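## Task

Pick up the tube on the shelved bench by the window and lower it fully into one of the holes of the tube rack on the shelved bench by the door. The task fails if the tube touches the floor, or if the robot topples or is left leaning.

## Robot and tools

ROBOT. TidyBot++: a mobile base 0.54 m long, 0.50 m wide and 0.38 m tall on four driven casters, carrying a single seven-joint arm that ends in a two-finger gripper. The shoulder sits 0.12 m ahead of the base centre and 0.68 m above the floor. Segments: upper arm 0.42 m, forearm 0.31 m, hand 0.31 m. The arm begins folded, hand pointing down, sticking out up to 0.08 m ahead of the base. Cameras: base_camera (fixed on the base, about [0.224, 0.004, 0.342] in the base frame, looking forward and down, 644x364) and wrist_camera (fisheye on the hand, looking where the hand points, 644x476).

FRAMES. All positions are metres. Base frame: origin on the floor below the base centre, x forward, y left, z up. hand_pose is reported in this frame and marks the point between the two finger pads; the hand's own z axis runs out along the fingers and the fingers close along its y axis. The odometry frame is the base frame as it was when the scene began. base_odometry only counts wheel rotation, so slipping shows up as travel; heading is radians, left positive, -3.142 to 3.142. base_tilt is in degrees, positive when leaning forward or right.

move. One action per call; its motions start together. Arguments:
- base: an object of relative offsets, measured along the base's axes from where the base was last reported: translate_m (metres, forward positive, -2 to 2), strafe_m (metres, left positive, -2 to 2), rotate_rad (radians, counter-clockwise from above positive, -6.3 to 6.3). Any of the three may be combined.
- joints: an object of absolute joint angles by name, radians: joint_1_rad to joint_7_rad, plus gripper_pos (0 fully open, 1 fully closed). joint_2_rad is limited to ±2.249, joint_4_rad to ±2.579, joint_6_rad to ±2.099; the others are unlimited but go the short way round, so send steps smaller than half a turn. joint_1_rad positive turns the arm clockwise from above (opposite to heading). joint_2_rad 0 is upper arm vertical, positive leans forward. joint_7_rad 1.57 with hand down opens the fingers left-right.
- target: one list of seven numbers [x, y, z, qw, qx, qy, qz], an absolute hand pose in the base frame (metres, then a unit quaternion). With target, joints may contain only gripper_pos.
- speeds: caps for this action only: translate_m and strafe_m 0.05 to 0.5 m/s, rotate_rad 0.1 to 1.57 rad/s. For a combined translate and strafe, put the cap under just one key.
- cameras: list of base_camera, wrist_camera or all; [] gives no images.
- blocking: true (default) returns once everything has stopped; false returns in roughly 0.5 s while motion continues. A new move overrides only what it names.
Unknown keys make a call invalid; out-of-range values get it refused. A refused call, or a stop you did not order, cancels the rest of your calls in that reply.

wait(seconds 0 to 10, cameras): lets time pass and returns state and images. stop(cameras): brakes all running motions. zoom_image(camera, region [x0, y0, x1, y1] in pixels, top-left origin, at most 504 by 504): enlarges part of the latest image. finished_scene(scene): closes the current scene by its number; the goal must hold without the robot.

RESULTS. The move line shows done or the worst status. base_status, joint_status, hand_status use: moving, done, off_target (rested short, may still push), not_followed, contact_stop, time_out, torque_fault, limit_stop_at_motor_heat. "joint command not followed" or "pose unreachable" (with "cause:") means a safety check held back the arm. hand_target is where the hand would be with all joints on target. joint_positions gives angles; motor_effort gives percent of maximum, peak in brackets. on_its_own lists uncommanded behaviour. Watch for ARM HIT, MOTOR HOT and OVER-TEMPERATURE FAULT lines. The pictures line lists the images' order.

HAND TIPS. Most targets end off_target within about 3 cm; fix by adding (wanted position minus hand_pose) to the last target's x, y, z. To keep the hand still, resend hand_target, not hand_pose. A held load makes the arm sag; correct the same way, and never command a joint to its current reading while loaded. Pointing down, the hand reaches at most about 0.94 m high, and only near the base. Forward-pointing low targets close to the base may miss or hit the base. When a held tube lands, hand_pose stops descending while commands keep going lower. Gripper gap is roughly 85 x (1 - gripper_pos) mm; closed fingertips stick 20 mm beyond the hand point. Closing to 1 that ends done means nothing was caught; off_target means an object stopped the fingers.

AVOID. Letting the tube reach the floor, dropping it or releasing it while moving; slams, hard hits and strong pushes; gripping hard on something still resting on a surface or yanking a gripped item; driving or turning while the arm is snagged above about 0.6 m; reaching far over nearby furniture or swinging a stretched arm sideways (tip risk); arm striking the base (no check prevents it); torque faults (limits 104.5 N m for joints 1 to 4, 51.3 N m for 5 to 7) and overheating from long stretched or loaded holds. Backing away rights a slight lean.

Each tool is called as name(argument=value, ...) on one line, values as JSON.

## Session

move()

Scene clock: 0.00 s.
base_odometry: x=+0.000 y=+0.000 heading=+0.000
base_tilt: forward=+0.8 right=+0.0
base_status: not commanded
joint_positions: joint_1_rad=+0.013 joint_2_rad=-0.381 joint_3_rad=+3.177 joint_4_rad=-2.519 joint_5_rad=+0.036 joint_6_rad=-0.898 joint_7_rad=+1.609 gripper_pos=+0.000
joint_status: not commanded
motor_effort: joint_1_rad=+0 joint_2_rad=-1 joint_3_rad=+1 joint_4_rad=+13 joint_5_rad=+0 joint_6_rad=+1 joint_7_rad=-2
hand_pose: x=+0.2604 y=-0.0127 z=+0.5940 quat_wxyz=(+0.010, +0.999, +0.006, +0.052) (m; base frame)
hand_target: x=+0.2597 y=-0.0126 z=+0.5935 quat_wxyz=(+0.010, +0.999, +0.006, +0.051) (m; base frame)
hand_status: not commanded
pictures: base_camera, wrist_camera

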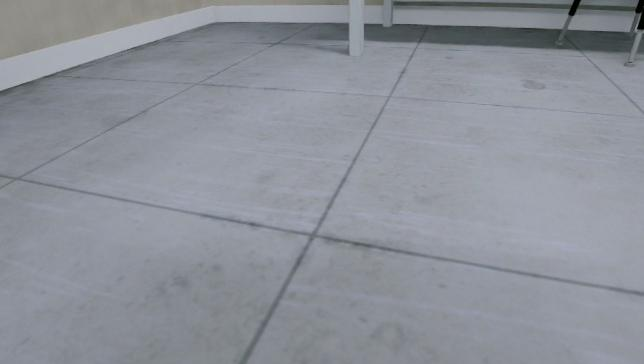

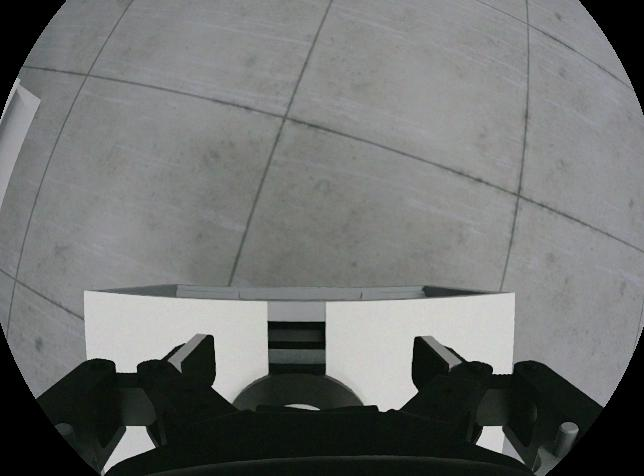

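move(joints={"joint_6_rad": 0.4})

Scene clock: 2.53 s.
move: done
base_odometry: x=+0.000 y=+0.000 heading=+0.000
base_tilt: forward=+0.7 right=+0.0
base_status: not commanded
joint_positions: joint_1_rad=+0.013 joint_2_rad=-0.381 joint_3_rad=+3.177 joint_4_rad=-2.519 joint_5_rad=+0.036 joint_6_rad=+0.358 joint_7_rad=+1.609 gripper_pos=+0.000
joint_status: all done
motor_effort: joint_1_rad=+0(0) joint_2_rad=-5(5) joint_3_rad=+0(1) joint_4_rad=+17(18) joint_5_rad=+0(1) joint_6_rad=+9(9) joint_7_rad=-1(2)
hand_pose: x=+0.5322 y=-0.0158 z=+0.8387 quat_wxyz=(+0.027, +0.777, +0.010, +0.629) (m; base frame)
hand_target: x=+0.5344 y=-0.0157 z=+0.8505 quat_wxyz=(+0.028, +0.764, +0.010, +0.644) (m; base frame)
hand_status: not commanded
pictures: base_camera, wrist_camera
camera_calibration:
wrist_camera: T_world_to_cam=[[-0.0532576, -0.996744, 0.0605424, -0.0475989], [-0.197709, -0.0489032, -0.97904, 0.986156], [0.978813, -0.0641111, -0.19446, -0.222729], [0, 0, 0, 1]] pos_world=[0.410447, -0.0134972, 0.925056]

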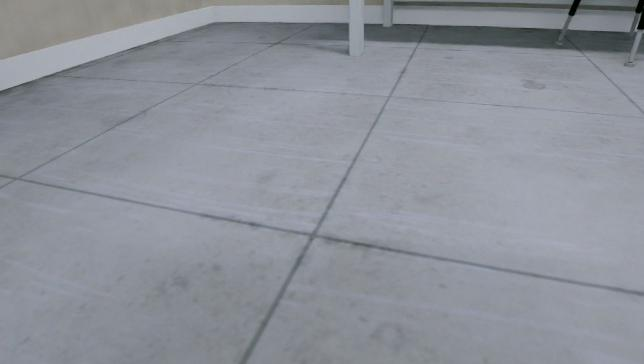

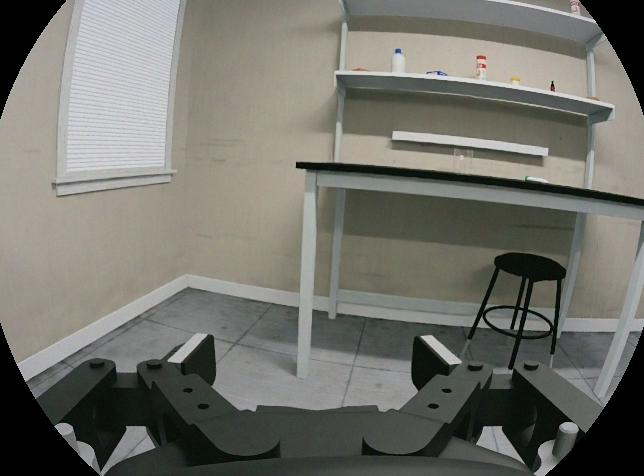

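zoom_image(camera="wrist_camera", region=[290, 0, 644, 220])

zoom_image(camera="wrist_camera", region=[420, 130, 580, 210])

Scaled by 1.424.

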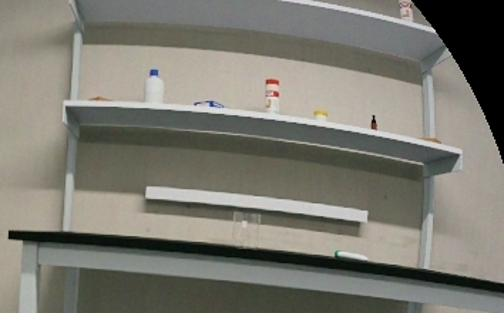

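Scaled by 3.150.

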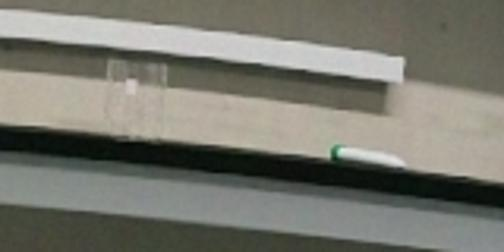

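move(joints={"joint_1_rad": 1.0}, cameras=["wrist_camera"])

Scene clock: 5.40 s.
move: done
base_odometry: x=+0.000 y=+0.000 heading=+0.000
base_tilt: forward=+0.7 right=+0.1
base_status: not commanded
joint_positions: joint_1_rad=+0.986 joint_2_rad=-0.381 joint_3_rad=+3.177 joint_4_rad=-2.519 joint_5_rad=+0.036 joint_6_rad=+0.358 joint_7_rad=+1.609 gripper_pos=+0.000
joint_status: all done
motor_effort: joint_1_rad=+0(2) joint_2_rad=-5(5) joint_3_rad=+0(1) joint_4_rad=+17(19) joint_5_rad=+0(1) joint_6_rad=+9(9) joint_7_rad=-1(2)
hand_pose: x=+0.3387 y=-0.3503 z=+0.8387 quat_wxyz=(+0.318, +0.692, -0.354, +0.543) (m; base frame)
hand_target: x=+0.3351 y=-0.3551 z=+0.8505 quat_wxyz=(+0.329, +0.678, -0.353, +0.554) (m; base frame)
hand_status: not commanded
pictures: wrist_camera
camera_calibration:
wrist_camera: T_world_to_cam=[[-0.85349, -0.517581, 0.0605392, 0.0476323], [-0.151731, 0.135688, -0.979064, 0.980693], [0.49853, -0.844807, -0.194341, -0.165686], [0, 0, 0, 1]] pos_world=[0.272055, -0.248387, 0.925078]

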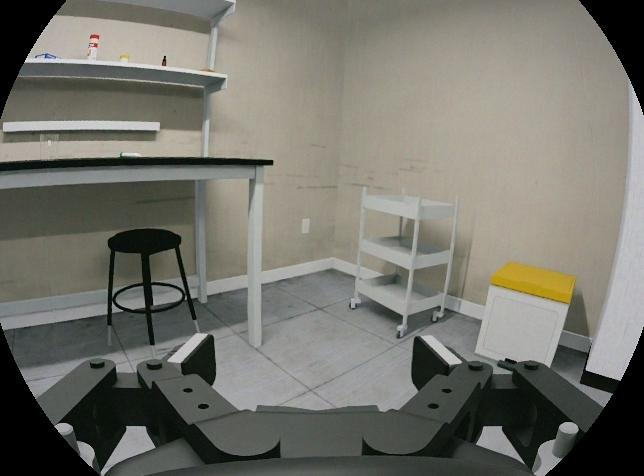

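move(joints={"joint_1_rad": 2.2}, cameras=["wrist_camera"])

Scene clock: 7.97 s.
move: done
base_odometry: x=+0.000 y=+0.000 heading=+0.000
base_tilt: forward=+0.7 right=+0.1
base_status: not commanded
joint_positions: joint_1_rad=+2.186 joint_2_rad=-0.381 joint_3_rad=+3.177 joint_4_rad=-2.519 joint_5_rad=+0.036 joint_6_rad=+0.358 joint_7_rad=+1.609 gripper_pos=+0.000
joint_status: all done
motor_effort: joint_1_rad=+0(2) joint_2_rad=-5(5) joint_3_rad=+0(1) joint_4_rad=+17(18) joint_5_rad=-1(1) joint_6_rad=+9(9) joint_7_rad=-2(2)
hand_pose: x=-0.1279 y=-0.3317 z=+0.8388 quat_wxyz=(+0.569, +0.371, -0.683, +0.269) (m; base frame)
hand_target: x=-0.1337 y=-0.3301 z=+0.8505 quat_wxyz=(+0.585, +0.360, -0.674, +0.272) (m; base frame)
hand_status: not commanded
pictures: wrist_camera
camera_calibration:
wrist_camera: T_world_to_cam=[[-0.791669, 0.607944, 0.0605375, 0.0402773], [0.0714512, 0.190538, -0.979076, 0.954138], [-0.606758, -0.770779, -0.194281, -0.0342116], [0, 0, 0, 1]] pos_world=[-0.0570462, -0.232656, 0.925089]

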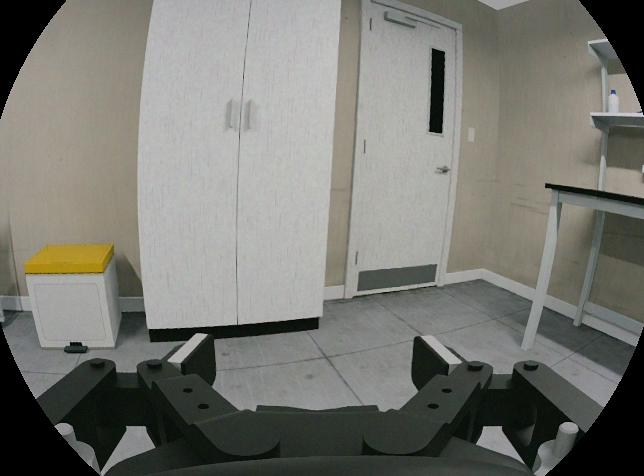

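move(joints={"joint_1_rad": 3.2}, cameras=["wrist_camera"])

Scene clock: 10.40 s.
move: done
base_odometry: x=+0.000 y=+0.000 heading=+0.000
base_tilt: forward=+0.6 right=+0.0
base_status: not commanded
joint_positions: joint_1_rad=+3.186 joint_2_rad=-0.381 joint_3_rad=+3.177 joint_4_rad=-2.519 joint_5_rad=+0.036 joint_6_rad=+0.358 joint_7_rad=+1.609 gripper_pos=+0.000
joint_status: all done
motor_effort: joint_1_rad=+0(1) joint_2_rad=-5(5) joint_3_rad=+0(1) joint_4_rad=+17(18) joint_5_rad=+0(1) joint_6_rad=+9(9) joint_7_rad=-2(2)
hand_pose: x=-0.2935 y=+0.0286 z=+0.8388 quat_wxyz=(+0.628, -0.002, -0.777, -0.037) (m; base frame)
hand_target: x=-0.2953 y=+0.0343 z=+0.8505 quat_wxyz=(+0.643, -0.007, -0.764, -0.042) (m; base frame)
hand_status: not commanded
pictures: wrist_camera
camera_calibration:
wrist_camera: T_world_to_cam=[[0.0839924, 0.994626, 0.0605375, -0.0639264], [0.198945, 0.042791, -0.979076, 0.938967], [-0.976405, 0.0942786, -0.194281, 0.00977637], [0, 0, 0, 1]] pos_world=[-0.171887, 0.0224818, 0.925089]

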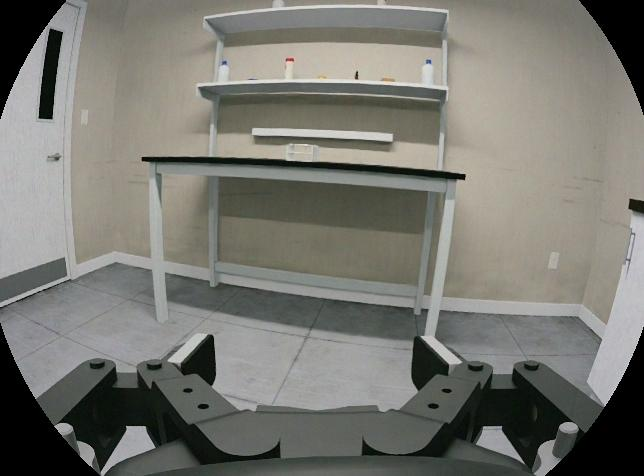

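zoom_image(camera="wrist_camera", region=[240, 110, 400, 190])

Scaled by 3.150.

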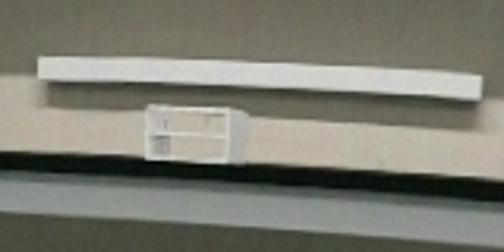

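move(joints={"joint_1_rad": 4.5}, cameras=["wrist_camera"])

Scene clock: 13.37 s.
move: done
base_odometry: x=+0.000 y=+0.000 heading=+0.000
base_tilt: forward=+0.7 right=+0.0
base_status: not commanded
joint_positions: joint_1_rad=+4.486 joint_2_rad=-0.381 joint_3_rad=+3.177 joint_4_rad=-2.519 joint_5_rad=+0.036 joint_6_rad=+0.359 joint_7_rad=+1.609 gripper_pos=+0.000
joint_status: all done
motor_effort: joint_1_rad=+0(2) joint_2_rad=-5(5) joint_3_rad=+0(1) joint_4_rad=+16(18) joint_5_rad=+0(1) joint_6_rad=+9(9) joint_7_rad=-1(2)
hand_pose: x=+0.0361 y=+0.4051 z=+0.8388 quat_wxyz=(+0.478, -0.472, -0.617, -0.410) (m; base frame)
hand_target: x=+0.0412 y=+0.4083 z=+0.8505 quat_wxyz=(+0.487, -0.468, -0.604, -0.423) (m; base frame)
hand_status: not commanded
pictures: wrist_camera
camera_calibration:
wrist_camera: T_world_to_cam=[[0.980819, 0.185284, 0.0605343, -0.170645], [0.0944535, -0.180116, -0.9791, 0.95141], [-0.170508, 0.966037, -0.194162, -0.0862357], [0, 0, 0, 1]] pos_world=[0.0628042, 0.286289, 0.925111]

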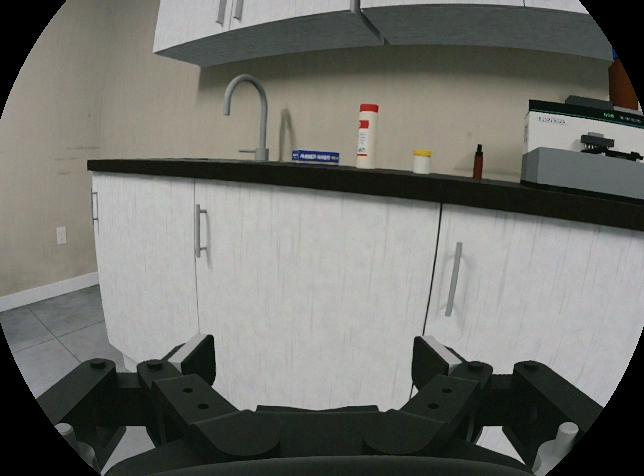

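move(joints={"joint_1_rad": 0.0, "joint_2_rad": 0.0, "joint_4_rad": -0.9, "joint_6_rad": -1.1})

Scene clock: 20.43 s.
move: done
base_odometry: x=+0.000 y=+0.000 heading=+0.000
base_tilt: forward=+0.8 right=+0.1
base_status: not commanded
joint_positions: joint_1_rad=+6.270 joint_2_rad=-0.026 joint_3_rad=+3.178 joint_4_rad=-0.935 joint_5_rad=+0.036 joint_6_rad=-1.050 joint_7_rad=+1.609 gripper_pos=+0.000
joint_status: all done
motor_effort: joint_1_rad=+0(2) joint_2_rad=-15(16) joint_3_rad=+0(2) joint_4_rad=+17(20) joint_5_rad=-1(1) joint_6_rad=+8(10) joint_7_rad=-1(2)
hand_pose: x=+0.6440 y=-0.0208 z=+1.1778 quat_wxyz=(-0.034, -0.830, -0.005, -0.556) (m; base frame)
hand_target: x=+0.6480 y=-0.0271 z=+1.1685 quat_wxyz=(-0.038, -0.841, +0.000, -0.539) (m; base frame)
hand_status: not commanded
pictures: base_camera, wrist_camera
camera_calibration:
wrist_camera: T_world_to_cam=[[-0.0629646, -0.995218, 0.0746827, -0.0774898], [-0.369768, -0.0462424, -0.927973, 1.39069], [0.926988, -0.0860447, -0.365088, -0.0327068], [0, 0, 0, 1]] pos_world=[0.539672, -0.0156248, 1.28437]

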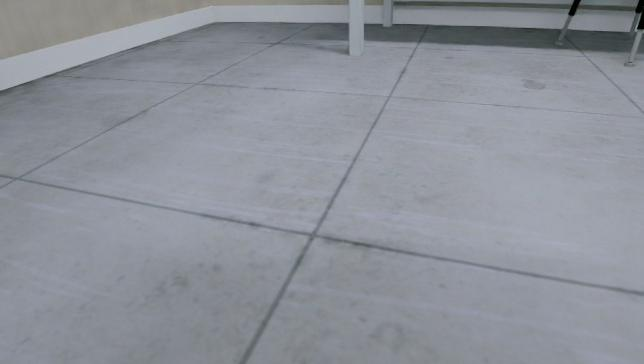

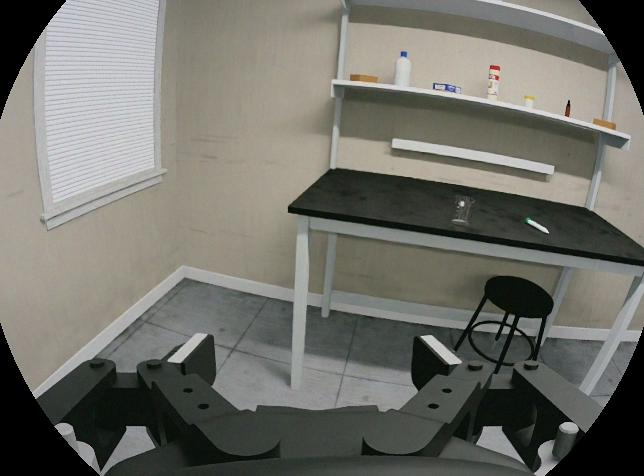

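zoom_image(camera="wrist_camera", region=[420, 170, 580, 250])

Scaled by 3.150.

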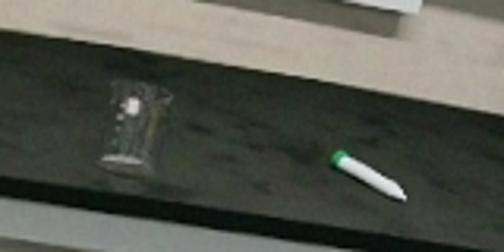

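move(joints={"joint_1_rad": 0.0, "joint_2_rad": -0.3, "joint_3_rad": 3.1416, "joint_4_rad": -1.5, "joint_5_rad": 0.0, "joint_6_rad": -0.9, "joint_7_rad": 1.571}, base={"translate_m": 0.7, "strafe_m": -0.9})

Scene clock: 33.20 s.
move: done
base_odometry: x=+0.700 y=-0.900 heading=+0.000
base_tilt: forward=+0.7 right=+0.1
base_status: done
joint_positions: joint_1_rad=+6.272 joint_2_rad=-0.274 joint_3_rad=+3.152 joint_4_rad=-1.468 joint_5_rad=+0.036 joint_6_rad=-0.941 joint_7_rad=+1.609 gripper_pos=+0.000
joint_status: all done
motor_effort: joint_1_rad=+0(2) joint_2_rad=-9(15) joint_3_rad=+0(2) joint_4_rad=+18(19) joint_5_rad=+0(1) joint_6_rad=+8(9) joint_7_rad=-2(2)
hand_pose: x=+0.5606 y=-0.0080 z=+1.0364 quat_wxyz=(-0.025, -0.876, -0.019, -0.482) (m; base frame)
hand_target: x=+0.5564 y=+0.0013 z=+1.0405 quat_wxyz=(+0.000, -0.867, +0.000, -0.498) (m; base frame)
hand_status: not commanded
pictures: base_camera, wrist_camera
camera_calibration:
wrist_camera: T_world_to_cam=[[-0.0215204, -0.996531, 0.0803976, -0.0886271], [-0.524528, -0.0572058, -0.849469, 1.23456], [0.851121, -0.0604517, -0.521477, 0.198932], [0, 0, 0, 1]] pos_world=[0.476337, -0.00567001, 1.15958]

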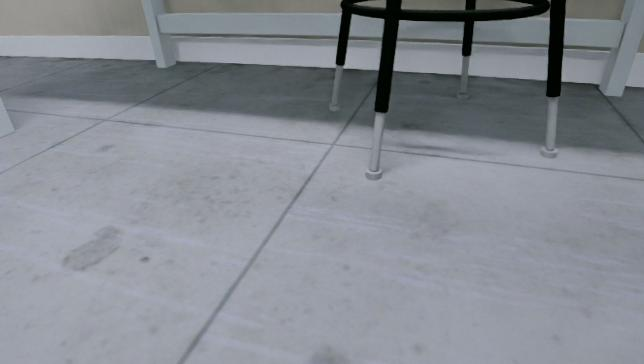

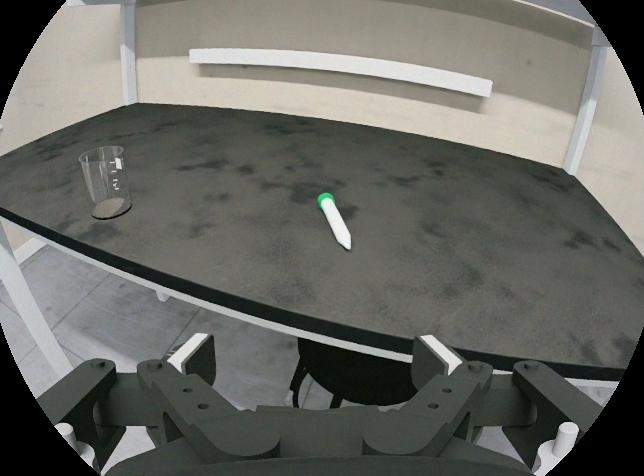

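zoom_image(camera="wrist_camera", region=[290, 170, 390, 270])

Scaled by 5.040.

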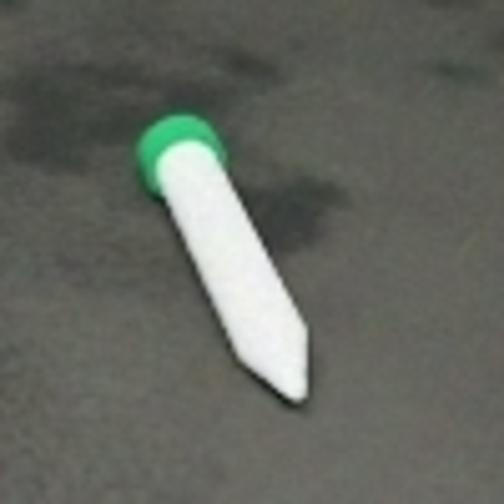

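move(joints={"joint_1_rad": 0.0, "joint_2_rad": -0.148, "joint_3_rad": 3.1416, "joint_4_rad": -1.127, "joint_5_rad": 0.0, "joint_6_rad": -1.639, "joint_7_rad": 1.571}, base={"translate_m": 0.40, "strafe_m": -0.045})

Scene clock: 42.57 s.
move: done
base_odometry: x=+1.100 y=-0.945 heading=+0.000
base_tilt: forward=+0.7 right=+0.1
base_status: done
joint_positions: joint_1_rad=+6.272 joint_2_rad=-0.152 joint_3_rad=+3.151 joint_4_rad=-1.161 joint_5_rad=+0.036 joint_6_rad=-1.595 joint_7_rad=+1.609 gripper_pos=+0.000
joint_status: all done
motor_effort: joint_1_rad=+0(2) joint_2_rad=-9(13) joint_3_rad=+0(1) joint_4_rad=+15(18) joint_5_rad=+0(1) joint_6_rad=+5(8) joint_7_rad=-1(3)
hand_pose: x=+0.4805 y=-0.0098 z=+0.9980 quat_wxyz=(-0.021, -0.964, -0.014, -0.265) (m; base frame)
hand_target: x=+0.4735 y=+0.0013 z=+1.0037 quat_wxyz=(+0.000, -0.966, +0.000, -0.259) (m; base frame)
hand_status: not commanded
pictures: base_camera, wrist_camera
camera_calibration:
wrist_camera: T_world_to_cam=[[-0.00371708, -0.996977, 0.0776091, -0.0947853], [-0.852854, -0.0373625, -0.520811, 0.98981], [0.522136, -0.0681251, -0.850137, 0.732967], [0, 0, 0, 1]] pos_world=[0.461103, -0.00758352, 1.14598]

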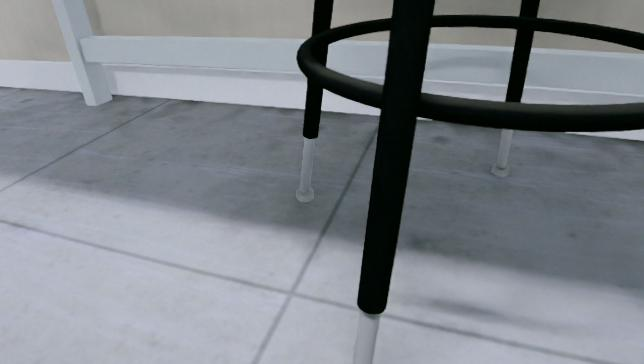

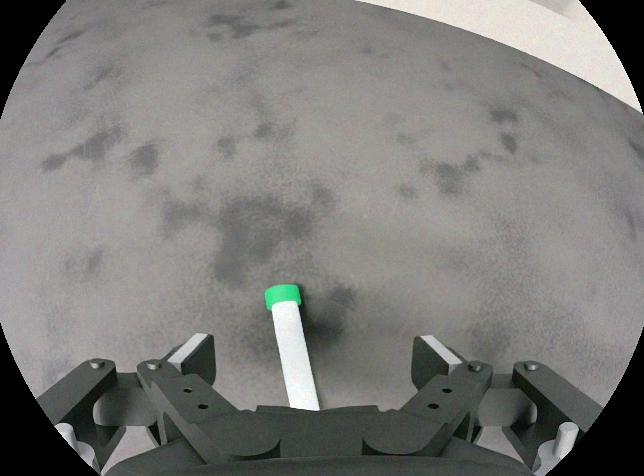

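move(joints={"joint_2_rad": 0.108, "joint_4_rad": -0.9285, "joint_6_rad": -1.93, "joint_7_rad": 1.82}, base={"translate_m": 0.04, "strafe_m": 0.01}, cameras=["wrist_camera"])

Scene clock: 49.07 s.
move: done
base_odometry: x=+1.140 y=-0.936 heading=+0.000
base_tilt: forward=+0.7 right=+0.1
base_status: done
joint_positions: joint_1_rad=+6.273 joint_2_rad=+0.096 joint_3_rad=+3.151 joint_4_rad=-0.963 joint_5_rad=+0.036 joint_6_rad=-1.889 joint_7_rad=+1.744 gripper_pos=+0.000
joint_status: all done
motor_effort: joint_1_rad=+0(1) joint_2_rad=-17(19) joint_3_rad=+0(1) joint_4_rad=+13(15) joint_5_rad=+0(1) joint_6_rad=+2(6) joint_7_rad=-1(2)
hand_pose: x=+0.4935 y=-0.0084 z=+0.9490 quat_wxyz=(-0.025, -0.992, -0.080, -0.095) (m; base frame)
hand_target: x=+0.4891 y=+0.0013 z=+0.9537 quat_wxyz=(-0.011, -0.988, -0.124, -0.087) (m; base frame)
hand_status: not commanded
pictures: wrist_camera
camera_calibration:
wrist_camera: T_world_to_cam=[[0.145185, -0.984488, 0.0985161, -0.182774], [-0.967176, -0.162205, -0.195604, 0.72217], [0.208549, -0.0668837, -0.975722, 0.958595], [0, 0, 0, 1]] pos_world=[0.525087, 0.00131508, 1.09459]

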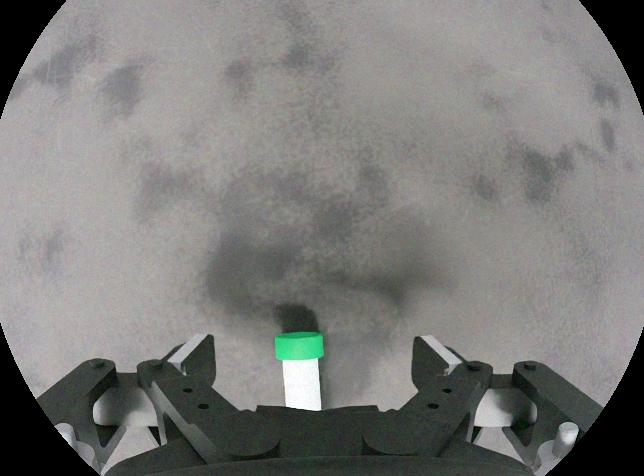

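move(joints={"joint_2_rad": 0.173, "joint_4_rad": -0.873, "joint_6_rad": -2.027, "joint_7_rad": 1.89, "joint_5_rad": -0.1}, cameras=["wrist_camera"])

Scene clock: 53.87 s.
move: done
base_odometry: x=+1.140 y=-0.936 heading=+0.000
base_tilt: forward=+0.8 right=+0.0
base_status: not commanded
joint_positions: joint_1_rad=+6.273 joint_2_rad=+0.152 joint_3_rad=+3.150 joint_4_rad=-0.904 joint_5_rad=-0.044 joint_6_rad=-1.990 joint_7_rad=+1.814 gripper_pos=+0.000
joint_status: all done
motor_effort: joint_1_rad=+0(1) joint_2_rad=-18(20) joint_3_rad=+0(1) joint_4_rad=+13(14) joint_5_rad=-1(1) joint_6_rad=+1(3) joint_7_rad=-1(3)
hand_pose: x=+0.4861 y=+0.0151 z=+0.9427 quat_wxyz=(+0.013, -0.990, -0.132, -0.050) (m; base frame)
hand_target: x=+0.4841 y=+0.0292 z=+0.9445 quat_wxyz=(+0.038, -0.982, -0.182, -0.041) (m; base frame)
hand_status: not commanded
pictures: wrist_camera
camera_calibration:
wrist_camera: T_world_to_cam=[[0.258386, -0.965805, 0.0213706, -0.140558], [-0.959142, -0.259117, -0.113598, 0.637815], [0.115251, 0.00885474, -0.993297, 1.01635], [0, 0, 0, 1]] pos_world=[0.530938, 0.0205168, 1.08499]

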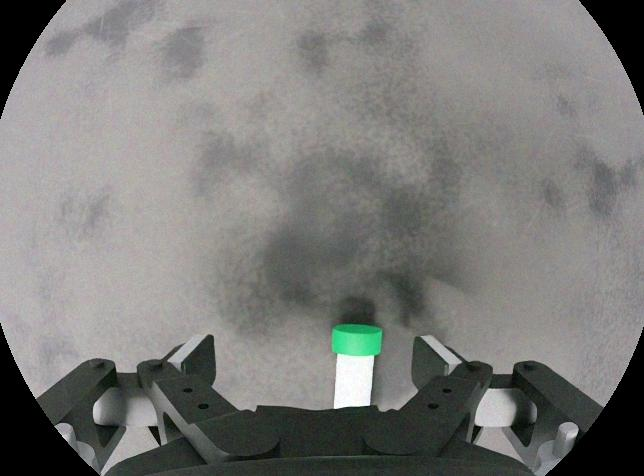

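move(joints={"joint_2_rad": 0.2353, "joint_4_rad": -0.8225, "joint_6_rad": -2.093, "joint_5_rad": 0.06}, cameras=["wrist_camera"])

Scene clock: 56.07 s.
move: done
base_odometry: x=+1.140 y=-0.936 heading=+0.000
base_tilt: forward=+0.7 right=+0.0
base_status: not commanded
joint_positions: joint_1_rad=+6.274 joint_2_rad=+0.215 joint_3_rad=+3.150 joint_4_rad=-0.853 joint_5_rad=+0.030 joint_6_rad=-2.056 joint_7_rad=+1.814 gripper_pos=+0.000
joint_status: all done
motor_effort: joint_1_rad=+0(1) joint_2_rad=-20(22) joint_3_rad=+0(1) joint_4_rad=+12(14) joint_5_rad=-1(1) joint_6_rad=+0(1) joint_7_rad=-2(2)
hand_pose: x=+0.4899 y=-0.0061 z=+0.9332 quat_wxyz=(-0.015, -0.993, -0.115, -0.007) (m; base frame)
hand_target: x=+0.4879 y=-0.0148 z=+0.9344 quat_wxyz=(-0.025, -0.989, -0.144, +0.009) (m; base frame)
hand_status: not commanded
pictures: wrist_camera
camera_calibration:
wrist_camera: T_world_to_cam=[[0.225786, -0.971898, 0.0665996, -0.188107], [-0.973461, -0.227712, -0.0228138, 0.557409], [0.0373382, -0.0596811, -0.997519, 1.04835], [0, 0, 0, 1]] pos_world=[0.545944, 0.00667488, 1.071]

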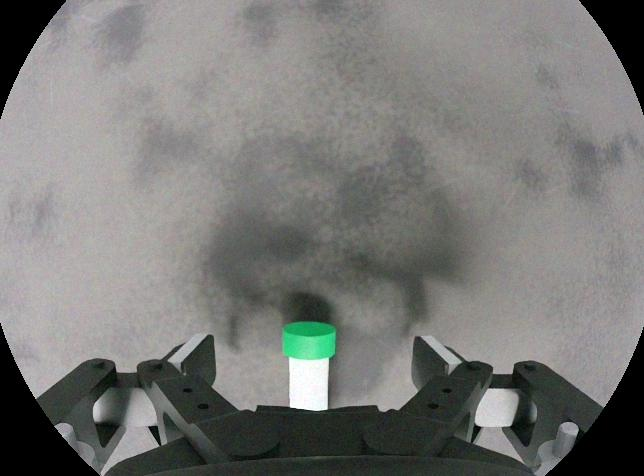

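move(joints={"joint_4_rad": -0.915, "joint_6_rad": -2.0}, cameras=["wrist_camera"])

Scene clock: 59.63 s.
move: done
base_odometry: x=+1.140 y=-0.936 heading=+0.000
base_tilt: forward=+0.7 right=+0.0
base_status: not commanded
joint_positions: joint_1_rad=+6.274 joint_2_rad=+0.217 joint_3_rad=+3.150 joint_4_rad=-0.893 joint_5_rad=+0.030 joint_6_rad=-2.026 joint_7_rad=+1.814 gripper_pos=+0.000
joint_status: all done
motor_effort: joint_1_rad=+0(0) joint_2_rad=-20(21) joint_3_rad=+0(1) joint_4_rad=+13(14) joint_5_rad=+0(1) joint_6_rad=+0(1) joint_7_rad=-1(2)
hand_pose: x=+0.4931 y=-0.0063 z=+0.9213 quat_wxyz=(-0.015, -0.993, -0.115, -0.001) (m; base frame)
hand_target: x=+0.5011 y=-0.0156 z=+0.9085 quat_wxyz=(-0.026, -0.989, -0.147, +0.009) (m; base frame)
hand_status: not commanded
pictures: wrist_camera
camera_calibration:
wrist_camera: T_world_to_cam=[[0.227338, -0.971694, 0.0642488, -0.186753], [-0.973491, -0.22847, -0.010769, 0.54906], [0.0251431, -0.0600974, -0.997876, 1.04269], [0, 0, 0, 1]] pos_world=[0.550744, 0.00663993, 1.05838]

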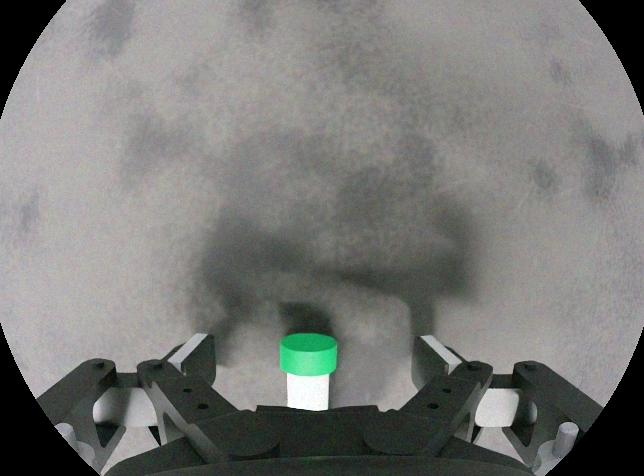

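move(joints={"joint_2_rad": 0.19, "joint_4_rad": -0.942, "joint_6_rad": -1.987}, cameras=["wrist_camera"])

Scene clock: 61.07 s.
move: done
base_odometry: x=+1.140 y=-0.936 heading=+0.000
base_tilt: forward=+0.7 right=+0.1
base_status: not commanded
joint_positions: joint_1_rad=+6.274 joint_2_rad=+0.212 joint_3_rad=+3.150 joint_4_rad=-0.915 joint_5_rad=+0.030 joint_6_rad=-2.022 joint_7_rad=+1.814 gripper_pos=+0.000
joint_status: all done
motor_effort: joint_1_rad=+0(0) joint_2_rad=-20(22) joint_3_rad=-1(1) joint_4_rad=+13(15) joint_5_rad=+0(1) joint_6_rad=+0(1) joint_7_rad=-2(2)
hand_pose: x=+0.4895 y=-0.0063 z=+0.9169 quat_wxyz=(-0.014, -0.993, -0.115, +0.005) (m; base frame)
hand_target: x=+0.4898 y=-0.0157 z=+0.9178 quat_wxyz=(-0.029, -0.989, -0.147, -0.007) (m; base frame)
hand_status: not commanded
pictures: wrist_camera
camera_calibration:
wrist_camera: T_world_to_cam=[[0.228217, -0.971673, 0.0613918, -0.183509], [-0.97353, -0.228554, 0.00156604, 0.534227], [0.0125097, -0.0601241, -0.998113, 1.0448], [0, 0, 0, 1]] pos_world=[0.548896, 0.00660663, 1.05326]

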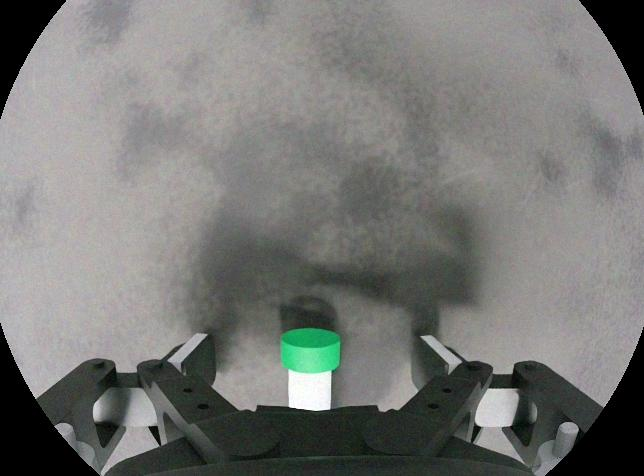

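move(joints={"joint_4_rad": -0.845, "joint_6_rad": -2.09, "gripper_pos": 0.55}, cameras=["wrist_camera"])

Scene clock: 62.70 s.
move: done
base_odometry: x=+1.140 y=-0.936 heading=+0.000
base_tilt: forward=+0.7 right=+0.1
base_status: not commanded
joint_positions: joint_1_rad=+6.274 joint_2_rad=+0.207 joint_3_rad=+3.148 joint_4_rad=-0.873 joint_5_rad=+0.030 joint_6_rad=-2.061 joint_7_rad=+1.814 gripper_pos=+0.550
joint_status: all done
motor_effort: joint_1_rad=+0(2) joint_2_rad=-20(20) joint_3_rad=+0(1) joint_4_rad=+13(14) joint_5_rad=-1(3) joint_6_rad=+0(1) joint_7_rad=-1(2)
hand_pose: x=+0.4830 y=-0.0056 z=+0.9305 quat_wxyz=(-0.014, -0.993, -0.116, +0.002) (m; base frame)
hand_target: x=+0.4737 y=-0.0148 z=+0.9446 quat_wxyz=(-0.027, -0.989, -0.144, -0.004) (m; base frame)
hand_status: not commanded
pictures: wrist_camera
camera_calibration:
wrist_camera: T_world_to_cam=[[0.228593, -0.971551, 0.0619265, -0.182856], [-0.973327, -0.229358, -0.00544651, 0.534448], [0.0194949, -0.0590297, -0.998066, 1.05503], [0, 0, 0, 1]] pos_world=[0.541425, 0.00720386, 1.06723]

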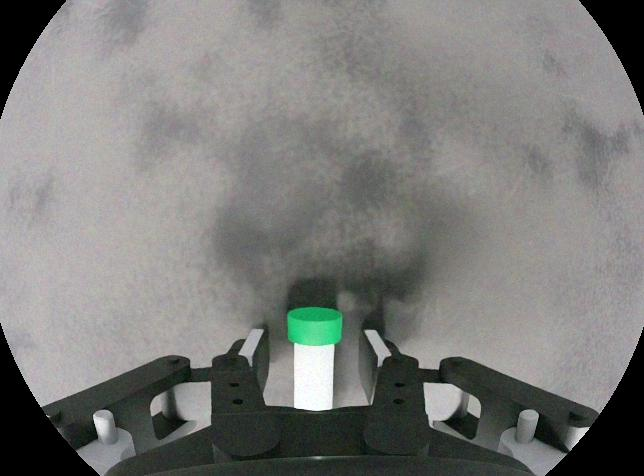

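move(joints={"joint_4_rad": -0.92, "joint_6_rad": -2.0}, cameras=["wrist_camera"])

Scene clock: 68.20 s.
move: done
base_odometry: x=+1.140 y=-0.936 heading=+0.000
base_tilt: forward=+0.7 right=+0.0
base_status: not commanded
joint_positions: joint_1_rad=+6.274 joint_2_rad=+0.204 joint_3_rad=+3.148 joint_4_rad=-0.891 joint_5_rad=+0.030 joint_6_rad=-2.033 joint_7_rad=+1.815 gripper_pos=+0.550
joint_status: all done
motor_effort: joint_1_rad=+0(0) joint_2_rad=-19(20) joint_3_rad=+0(1) joint_4_rad=+13(14) joint_5_rad=-1(1) joint_6_rad=+1(3) joint_7_rad=-1(2)
hand_pose: x=+0.4880 y=-0.0057 z=+0.9266 quat_wxyz=(-0.015, -0.993, -0.116, -0.005) (m; base frame)
hand_target: x=+0.4896 y=-0.0156 z=+0.9241 quat_wxyz=(-0.029, -0.989, -0.146, -0.011) (m; base frame)
hand_status: not commanded
pictures: wrist_camera
camera_calibration:
wrist_camera: T_world_to_cam=[[0.228777, -0.971282, 0.0653661, -0.187153], [-0.972916, -0.230412, -0.0185811, 0.551225], [0.0331087, -0.0593448, -0.997688, 1.04407], [0, 0, 0, 1]] pos_world=[0.544544, 0.00719175, 1.06414]

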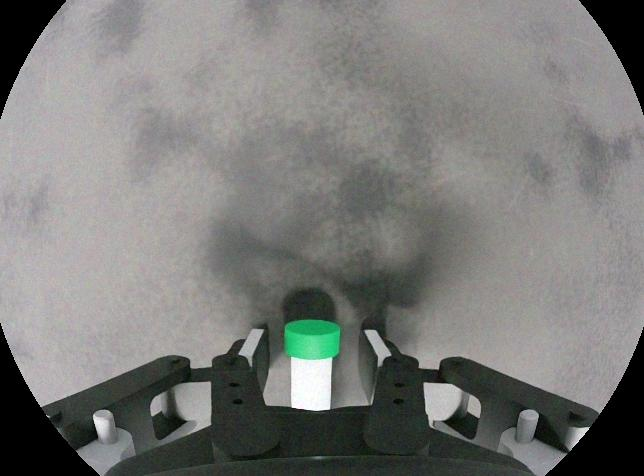

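move(joints={"joint_4_rad": -0.938, "joint_6_rad": -1.99}, cameras=["wrist_camera"])

Scene clock: 69.20 s.
move: done
base_odometry: x=+1.140 y=-0.936 heading=+0.000
base_tilt: forward=+0.7 right=+0.0
base_status: not commanded
joint_positions: joint_1_rad=+6.274 joint_2_rad=+0.200 joint_3_rad=+3.148 joint_4_rad=-0.897 joint_5_rad=+0.030 joint_6_rad=-2.026 joint_7_rad=+1.815 gripper_pos=+0.550
joint_status: all done
motor_effort: joint_1_rad=+1(1) joint_2_rad=-17(19) joint_3_rad=+0(1) joint_4_rad=+11(13) joint_5_rad=+0(1) joint_6_rad=+1(1) joint_7_rad=-1(2)
hand_pose: x=+0.4880 y=-0.0058 z=+0.9265 quat_wxyz=(-0.015, -0.993, -0.116, -0.007) (m; base frame)
hand_target: x=+0.4896 y=-0.0157 z=+0.9189 quat_wxyz=(-0.029, -0.989, -0.146, -0.007) (m; base frame)
hand_status: not commanded
pictures: wrist_camera
camera_calibration:
wrist_camera: T_world_to_cam=[[0.228699, -0.971225, 0.0664748, -0.188165], [-0.972765, -0.230641, -0.0230704, 0.555295], [0.0377383, -0.0593882, -0.997521, 1.04152], [0, 0, 0, 1]] pos_world=[0.543899, 0.007177, 1.06426]

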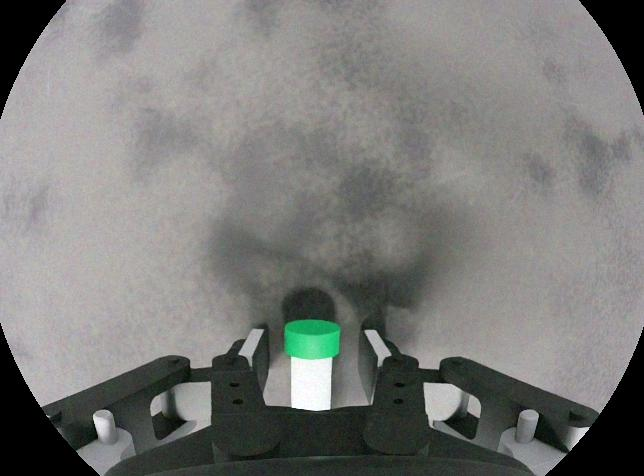

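move(joints={"joint_2_rad": 0.23, "joint_4_rad": -0.82, "joint_6_rad": -2.099}, cameras=["wrist_camera"])

Scene clock: 71.47 s.
move: done
base_odometry: x=+1.140 y=-0.936 heading=+0.000
base_tilt: forward=+0.7 right=+0.1
base_status: not commanded
joint_positions: joint_1_rad=+6.274 joint_2_rad=+0.214 joint_3_rad=+3.148 joint_4_rad=-0.850 joint_5_rad=+0.030 joint_6_rad=-2.061 joint_7_rad=+1.815 gripper_pos=+0.550
joint_status: all done
joint sent to its limit — joint_6_rad, lower limit.
motor_effort: joint_1_rad=+0(1) joint_2_rad=-20(21) joint_3_rad=-1(1) joint_4_rad=+12(14) joint_5_rad=+0(1) joint_6_rad=+0(2) joint_7_rad=-2(2)
hand_pose: x=+0.4886 y=-0.0056 z=+0.9343 quat_wxyz=(-0.015, -0.993, -0.116, -0.007) (m; base frame)
hand_target: x=+0.4866 y=-0.0148 z=+0.9370 quat_wxyz=(-0.025, -0.989, -0.144, +0.005) (m; base frame)
hand_status: not commanded
pictures: wrist_camera
camera_calibration:
wrist_camera: T_world_to_cam=[[0.227899, -0.971461, 0.0657652, -0.187611], [-0.97301, -0.229735, -0.0217626, 0.555045], [0.0362501, -0.0590306, -0.997598, 1.05014], [0, 0, 0, 1]] pos_world=[0.544753, 0.00724724, 1.07204]

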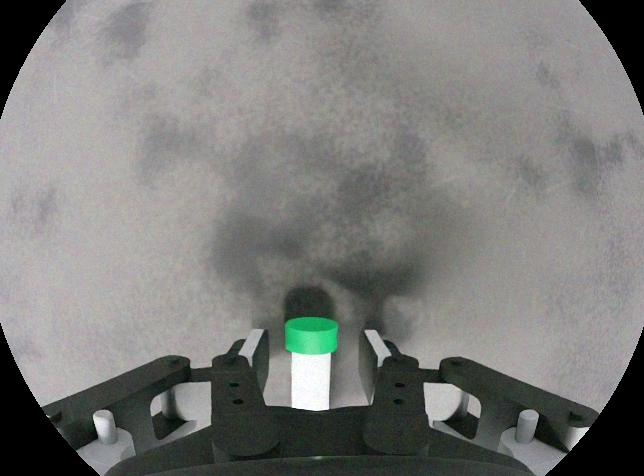

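move(joints={"gripper_pos": 0.68}, cameras=["wrist_camera"])

Scene clock: 72.20 s.
move: done
base_odometry: x=+1.140 y=-0.936 heading=+0.000
base_tilt: forward=+0.7 right=+0.1
base_status: not commanded
joint_positions: joint_1_rad=+6.274 joint_2_rad=+0.214 joint_3_rad=+3.148 joint_4_rad=-0.850 joint_5_rad=+0.030 joint_6_rad=-2.061 joint_7_rad=+1.815 gripper_pos=+0.680
joint_status: all done
motor_effort: joint_1_rad=+0(0) joint_2_rad=-20(20) joint_3_rad=+0(1) joint_4_rad=+13(14) joint_5_rad=+0(1) joint_6_rad=+1(1) joint_7_rad=-1(2)
hand_pose: x=+0.4886 y=-0.0056 z=+0.9343 quat_wxyz=(-0.015, -0.993, -0.116, -0.007) (m; base frame)
hand_target: x=+0.4866 y=-0.0148 z=+0.9370 quat_wxyz=(-0.025, -0.989, -0.144, +0.005) (m; base frame)
hand_status: not commanded
pictures: wrist_camera
camera_calibration:
wrist_camera: T_world_to_cam=[[0.227899, -0.971461, 0.0657652, -0.187611], [-0.97301, -0.229735, -0.0217626, 0.555045], [0.0362501, -0.0590306, -0.997598, 1.05014], [0, 0, 0, 1]] pos_world=[0.544753, 0.00724724, 1.07204]

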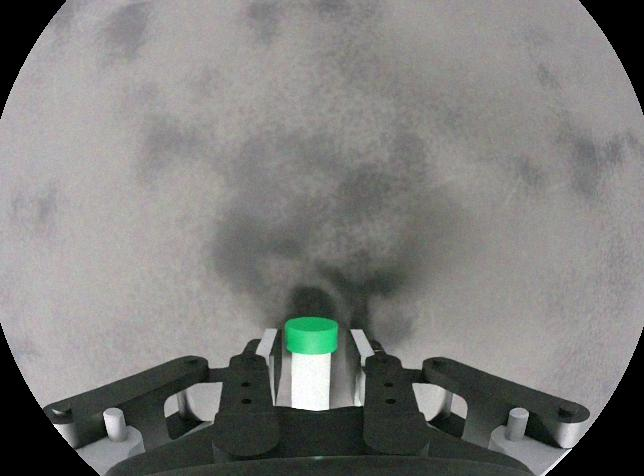

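move(joints={"gripper_pos": 0.8}, cameras=["wrist_camera"])

Scene clock: 73.00 s.
move: done
base_odometry: x=+1.140 y=-0.936 heading=+0.000
base_tilt: forward=+0.8 right=+0.0
base_status: not commanded
joint_positions: joint_1_rad=+6.274 joint_2_rad=+0.214 joint_3_rad=+3.148 joint_4_rad=-0.848 joint_5_rad=+0.030 joint_6_rad=-2.061 joint_7_rad=+1.815 gripper_pos=+0.785
joint_status: all done
motor_effort: joint_1_rad=+0(1) joint_2_rad=-20(20) joint_3_rad=+0(1) joint_4_rad=+13(14) joint_5_rad=+0(1) joint_6_rad=+0(1) joint_7_rad=-1(2)
hand_pose: x=+0.4888 y=-0.0056 z=+0.9347 quat_wxyz=(-0.015, -0.993, -0.116, -0.007) (m; base frame)
hand_target: x=+0.4866 y=-0.0148 z=+0.9370 quat_wxyz=(-0.025, -0.989, -0.144, +0.005) (m; base frame)
hand_status: not commanded
pictures: wrist_camera
camera_calibration:
wrist_camera: T_world_to_cam=[[0.227802, -0.971461, 0.0661029, -0.18796], [-0.972976, -0.229737, -0.0232218, 0.556633], [0.0377454, -0.0590265, -0.997543, 1.04977], [0, 0, 0, 1]] pos_world=[0.544784, 0.00724799, 1.07254]

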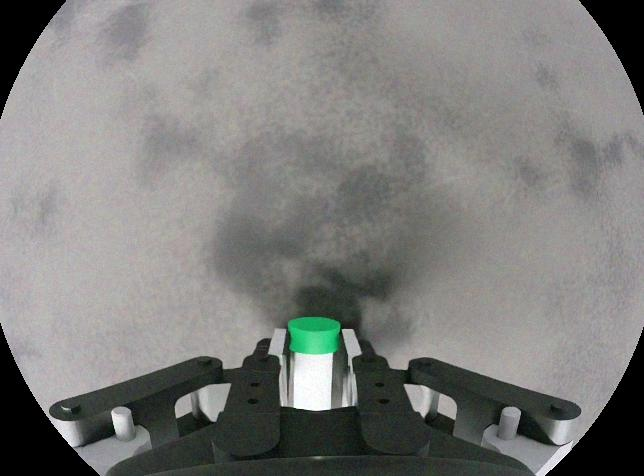

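move(joints={"gripper_pos": 0.9}, cameras=["wrist_camera"])

Scene clock: 74.03 s.
move: off_target
base_odometry: x=+1.140 y=-0.936 heading=+0.000
base_tilt: forward=+0.7 right=+0.0
base_status: not commanded
joint_positions: joint_1_rad=+6.274 joint_2_rad=+0.214 joint_3_rad=+3.148 joint_4_rad=-0.848 joint_5_rad=+0.030 joint_6_rad=-2.061 joint_7_rad=+1.815 gripper_pos=+0.805
joint_status: gripper_pos off_target (ended at +0.805, target +0.900)
motor_effort: joint_1_rad=+0(0) joint_2_rad=-20(20) joint_3_rad=+0(0) joint_4_rad=+13(14) joint_5_rad=+0(1) joint_6_rad=+0(1) joint_7_rad=-1(2)
hand_pose: x=+0.4890 y=-0.0056 z=+0.9349 quat_wxyz=(-0.015, -0.993, -0.116, -0.008) (m; base frame)
hand_target: x=+0.4866 y=-0.0148 z=+0.9370 quat_wxyz=(-0.025, -0.989, -0.144, +0.005) (m; base frame)
hand_status: not commanded
pictures: wrist_camera
camera_calibration:
wrist_camera: T_world_to_cam=[[0.227754, -0.971461, 0.0662683, -0.188131], [-0.972958, -0.229738, -0.0239371, 0.557411], [0.0384783, -0.0590246, -0.997515, 1.04959], [0, 0, 0, 1]] pos_world=[0.544799, 0.00724836, 1.07279]

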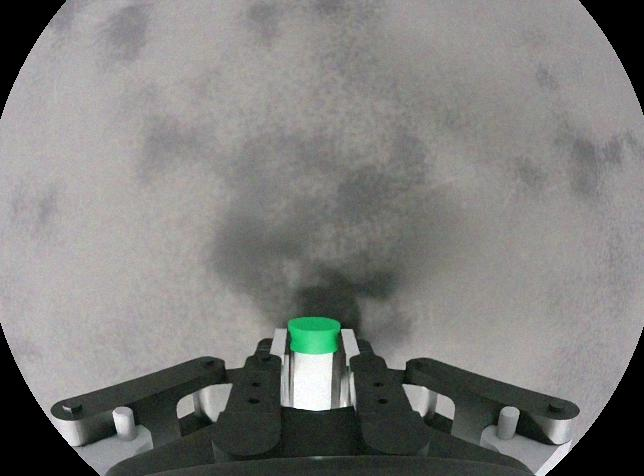

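move(joints={"joint_2_rad": 0.05, "joint_4_rad": -0.6}, cameras=["wrist_camera"])

Scene clock: 77.00 s.
move: done
base_odometry: x=+1.140 y=-0.936 heading=+0.000
base_tilt: forward=+0.7 right=+0.0
base_status: not commanded
joint_positions: joint_1_rad=+6.274 joint_2_rad=+0.056 joint_3_rad=+3.148 joint_4_rad=-0.624 joint_5_rad=+0.030 joint_6_rad=-2.062 joint_7_rad=+1.815 gripper_pos=+0.805
joint_status: all done
motor_effort: joint_1_rad=+0(1) joint_2_rad=-13(23) joint_3_rad=+0(1) joint_4_rad=+11(14) joint_5_rad=+0(1) joint_6_rad=+4(4) joint_7_rad=-1(2)
hand_pose: x=+0.4615 y=-0.0059 z=+1.0596 quat_wxyz=(-0.036, -0.974, -0.111, -0.196) (m; base frame)
hand_target: x=+0.4504 y=-0.0148 z=+1.0656 quat_wxyz=(-0.054, -0.971, -0.136, -0.191) (m; base frame)
hand_status: not commanded
pictures: wrist_camera
camera_calibration:
wrist_camera: T_world_to_cam=[[0.187334, -0.971637, 0.144316, -0.254497], [-0.894269, -0.229484, -0.384213, 0.879047], [0.406434, -0.0570815, -0.911895, 0.914498], [0, 0, 0, 1]] pos_world=[0.462098, 0.0066495, 1.2084]

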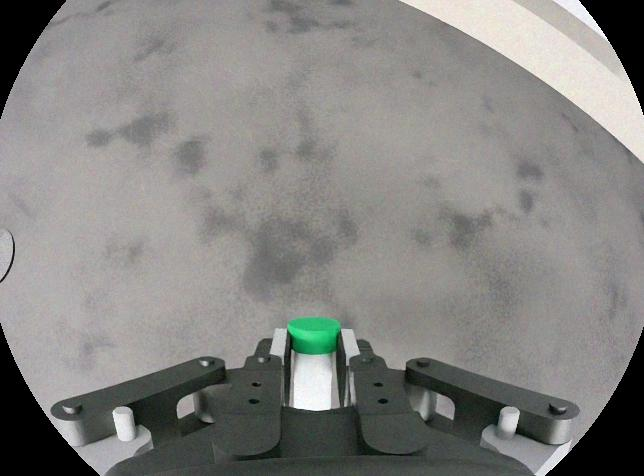

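move(joints={"joint_2_rad": -0.3, "joint_4_rad": -1.9, "joint_6_rad": 0.0, "joint_7_rad": 1.50}, base={"translate_m": -0.5})

Scene clock: 80.87 s.
move: done
base_odometry: x=+0.640 y=-0.935 heading=-0.001
base_tilt: forward=+0.8 right=+0.1
base_status: done
joint_positions: joint_1_rad=+6.275 joint_2_rad=-0.267 joint_3_rad=+3.148 joint_4_rad=-1.866 joint_5_rad=+0.030 joint_6_rad=-0.046 joint_7_rad=+1.577 gripper_pos=+0.805
joint_status: all done
motor_effort: joint_1_rad=+0(1) joint_2_rad=-11(18) joint_3_rad=+0(1) joint_4_rad=+19(20) joint_5_rad=-1(1) joint_6_rad=+9(10) joint_7_rad=-1(2)
hand_pose: x=+0.6327 y=+0.0016 z=+1.0559 quat_wxyz=(-0.011, -0.733, -0.013, -0.680) (m; base frame)
hand_target: x=+0.6200 y=+0.0013 z=+1.0655 quat_wxyz=(+0.004, -0.717, +0.004, -0.697) (m; base frame)
hand_status: not commanded
pictures: base_camera, wrist_camera
camera_calibration:
wrist_camera: T_world_to_cam=[[-0.0311876, -0.998875, 0.0357337, -0.0258033], [-0.0618699, -0.0337532, -0.997513, 1.15308], [0.997597, -0.0333209, -0.0607476, -0.43087], [0, 0, 0, 1]] pos_world=[0.500371, -0.0012111, 1.12496]

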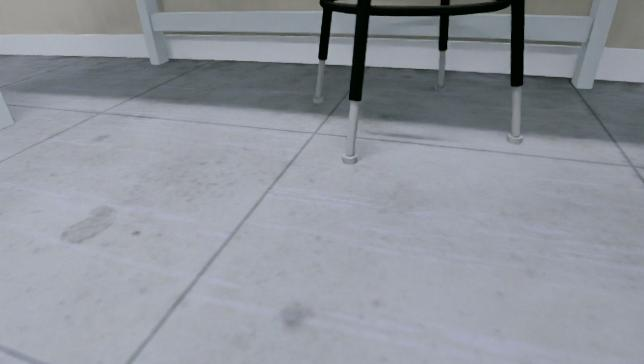

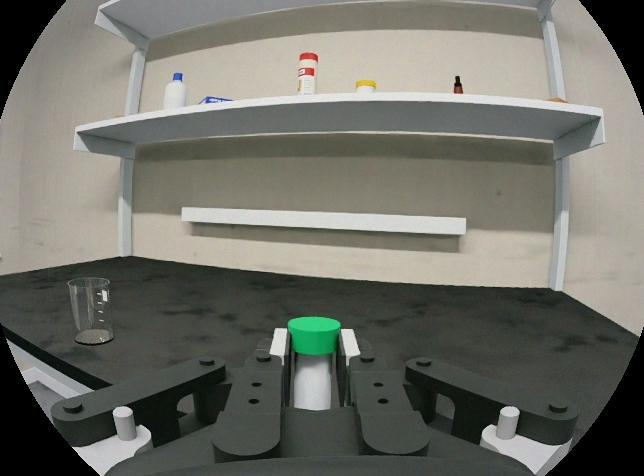

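move(base={"translate_m": -1.64, "strafe_m": 0.985, "rotate_rad": 3.097}, speeds={"rotate_rad": 0.8})

Scene clock: 87.60 s.
move: done
base_odometry: x=-1.000 y=+0.051 heading=+3.097
base_tilt: forward=+0.7 right=+0.1
base_status: done
joint_positions: joint_1_rad=+6.279 joint_2_rad=-0.274 joint_3_rad=+3.143 joint_4_rad=-1.866 joint_5_rad=+0.030 joint_6_rad=-0.041 joint_7_rad=+1.576 gripper_pos=+0.805
joint_status: not commanded
motor_effort: joint_1_rad=+0(2) joint_2_rad=-11(14) joint_3_rad=+0(3) joint_4_rad=+20(20) joint_5_rad=-1(1) joint_6_rad=+9(9) joint_7_rad=-2(2)
hand_pose: x=+0.6301 y=+0.0021 z=+1.0607 quat_wxyz=(-0.011, -0.729, -0.013, -0.685) (m; base frame)
hand_target: x=+0.6200 y=+0.0013 z=+1.0655 quat_wxyz=(+0.004, -0.717, +0.004, -0.697) (m; base frame)
hand_status: not commanded
pictures: base_camera, wrist_camera
camera_calibration:
wrist_camera: T_world_to_cam=[[-0.0314666, -0.998878, 0.0353825, -0.0249575], [-0.0502061, -0.0337757, -0.998168, 1.15105], [0.998243, -0.0331853, -0.049087, -0.440757], [0, 0, 0, 1]] pos_world=[0.496987, -0.000678773, 1.12819]

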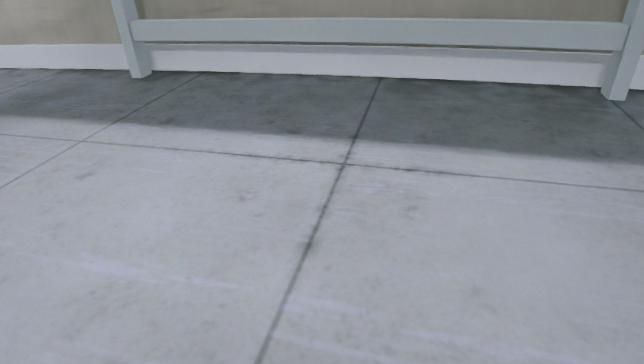

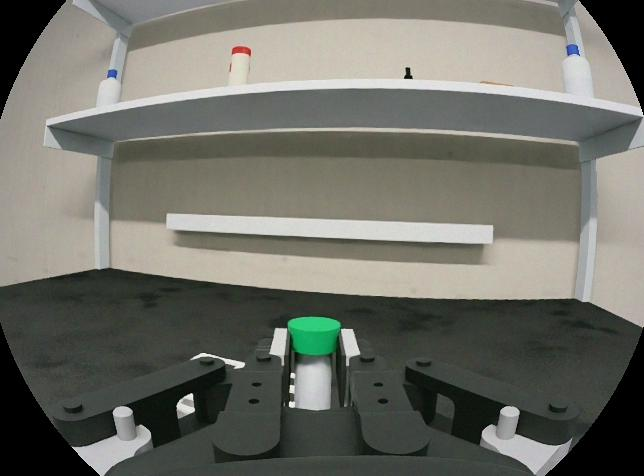

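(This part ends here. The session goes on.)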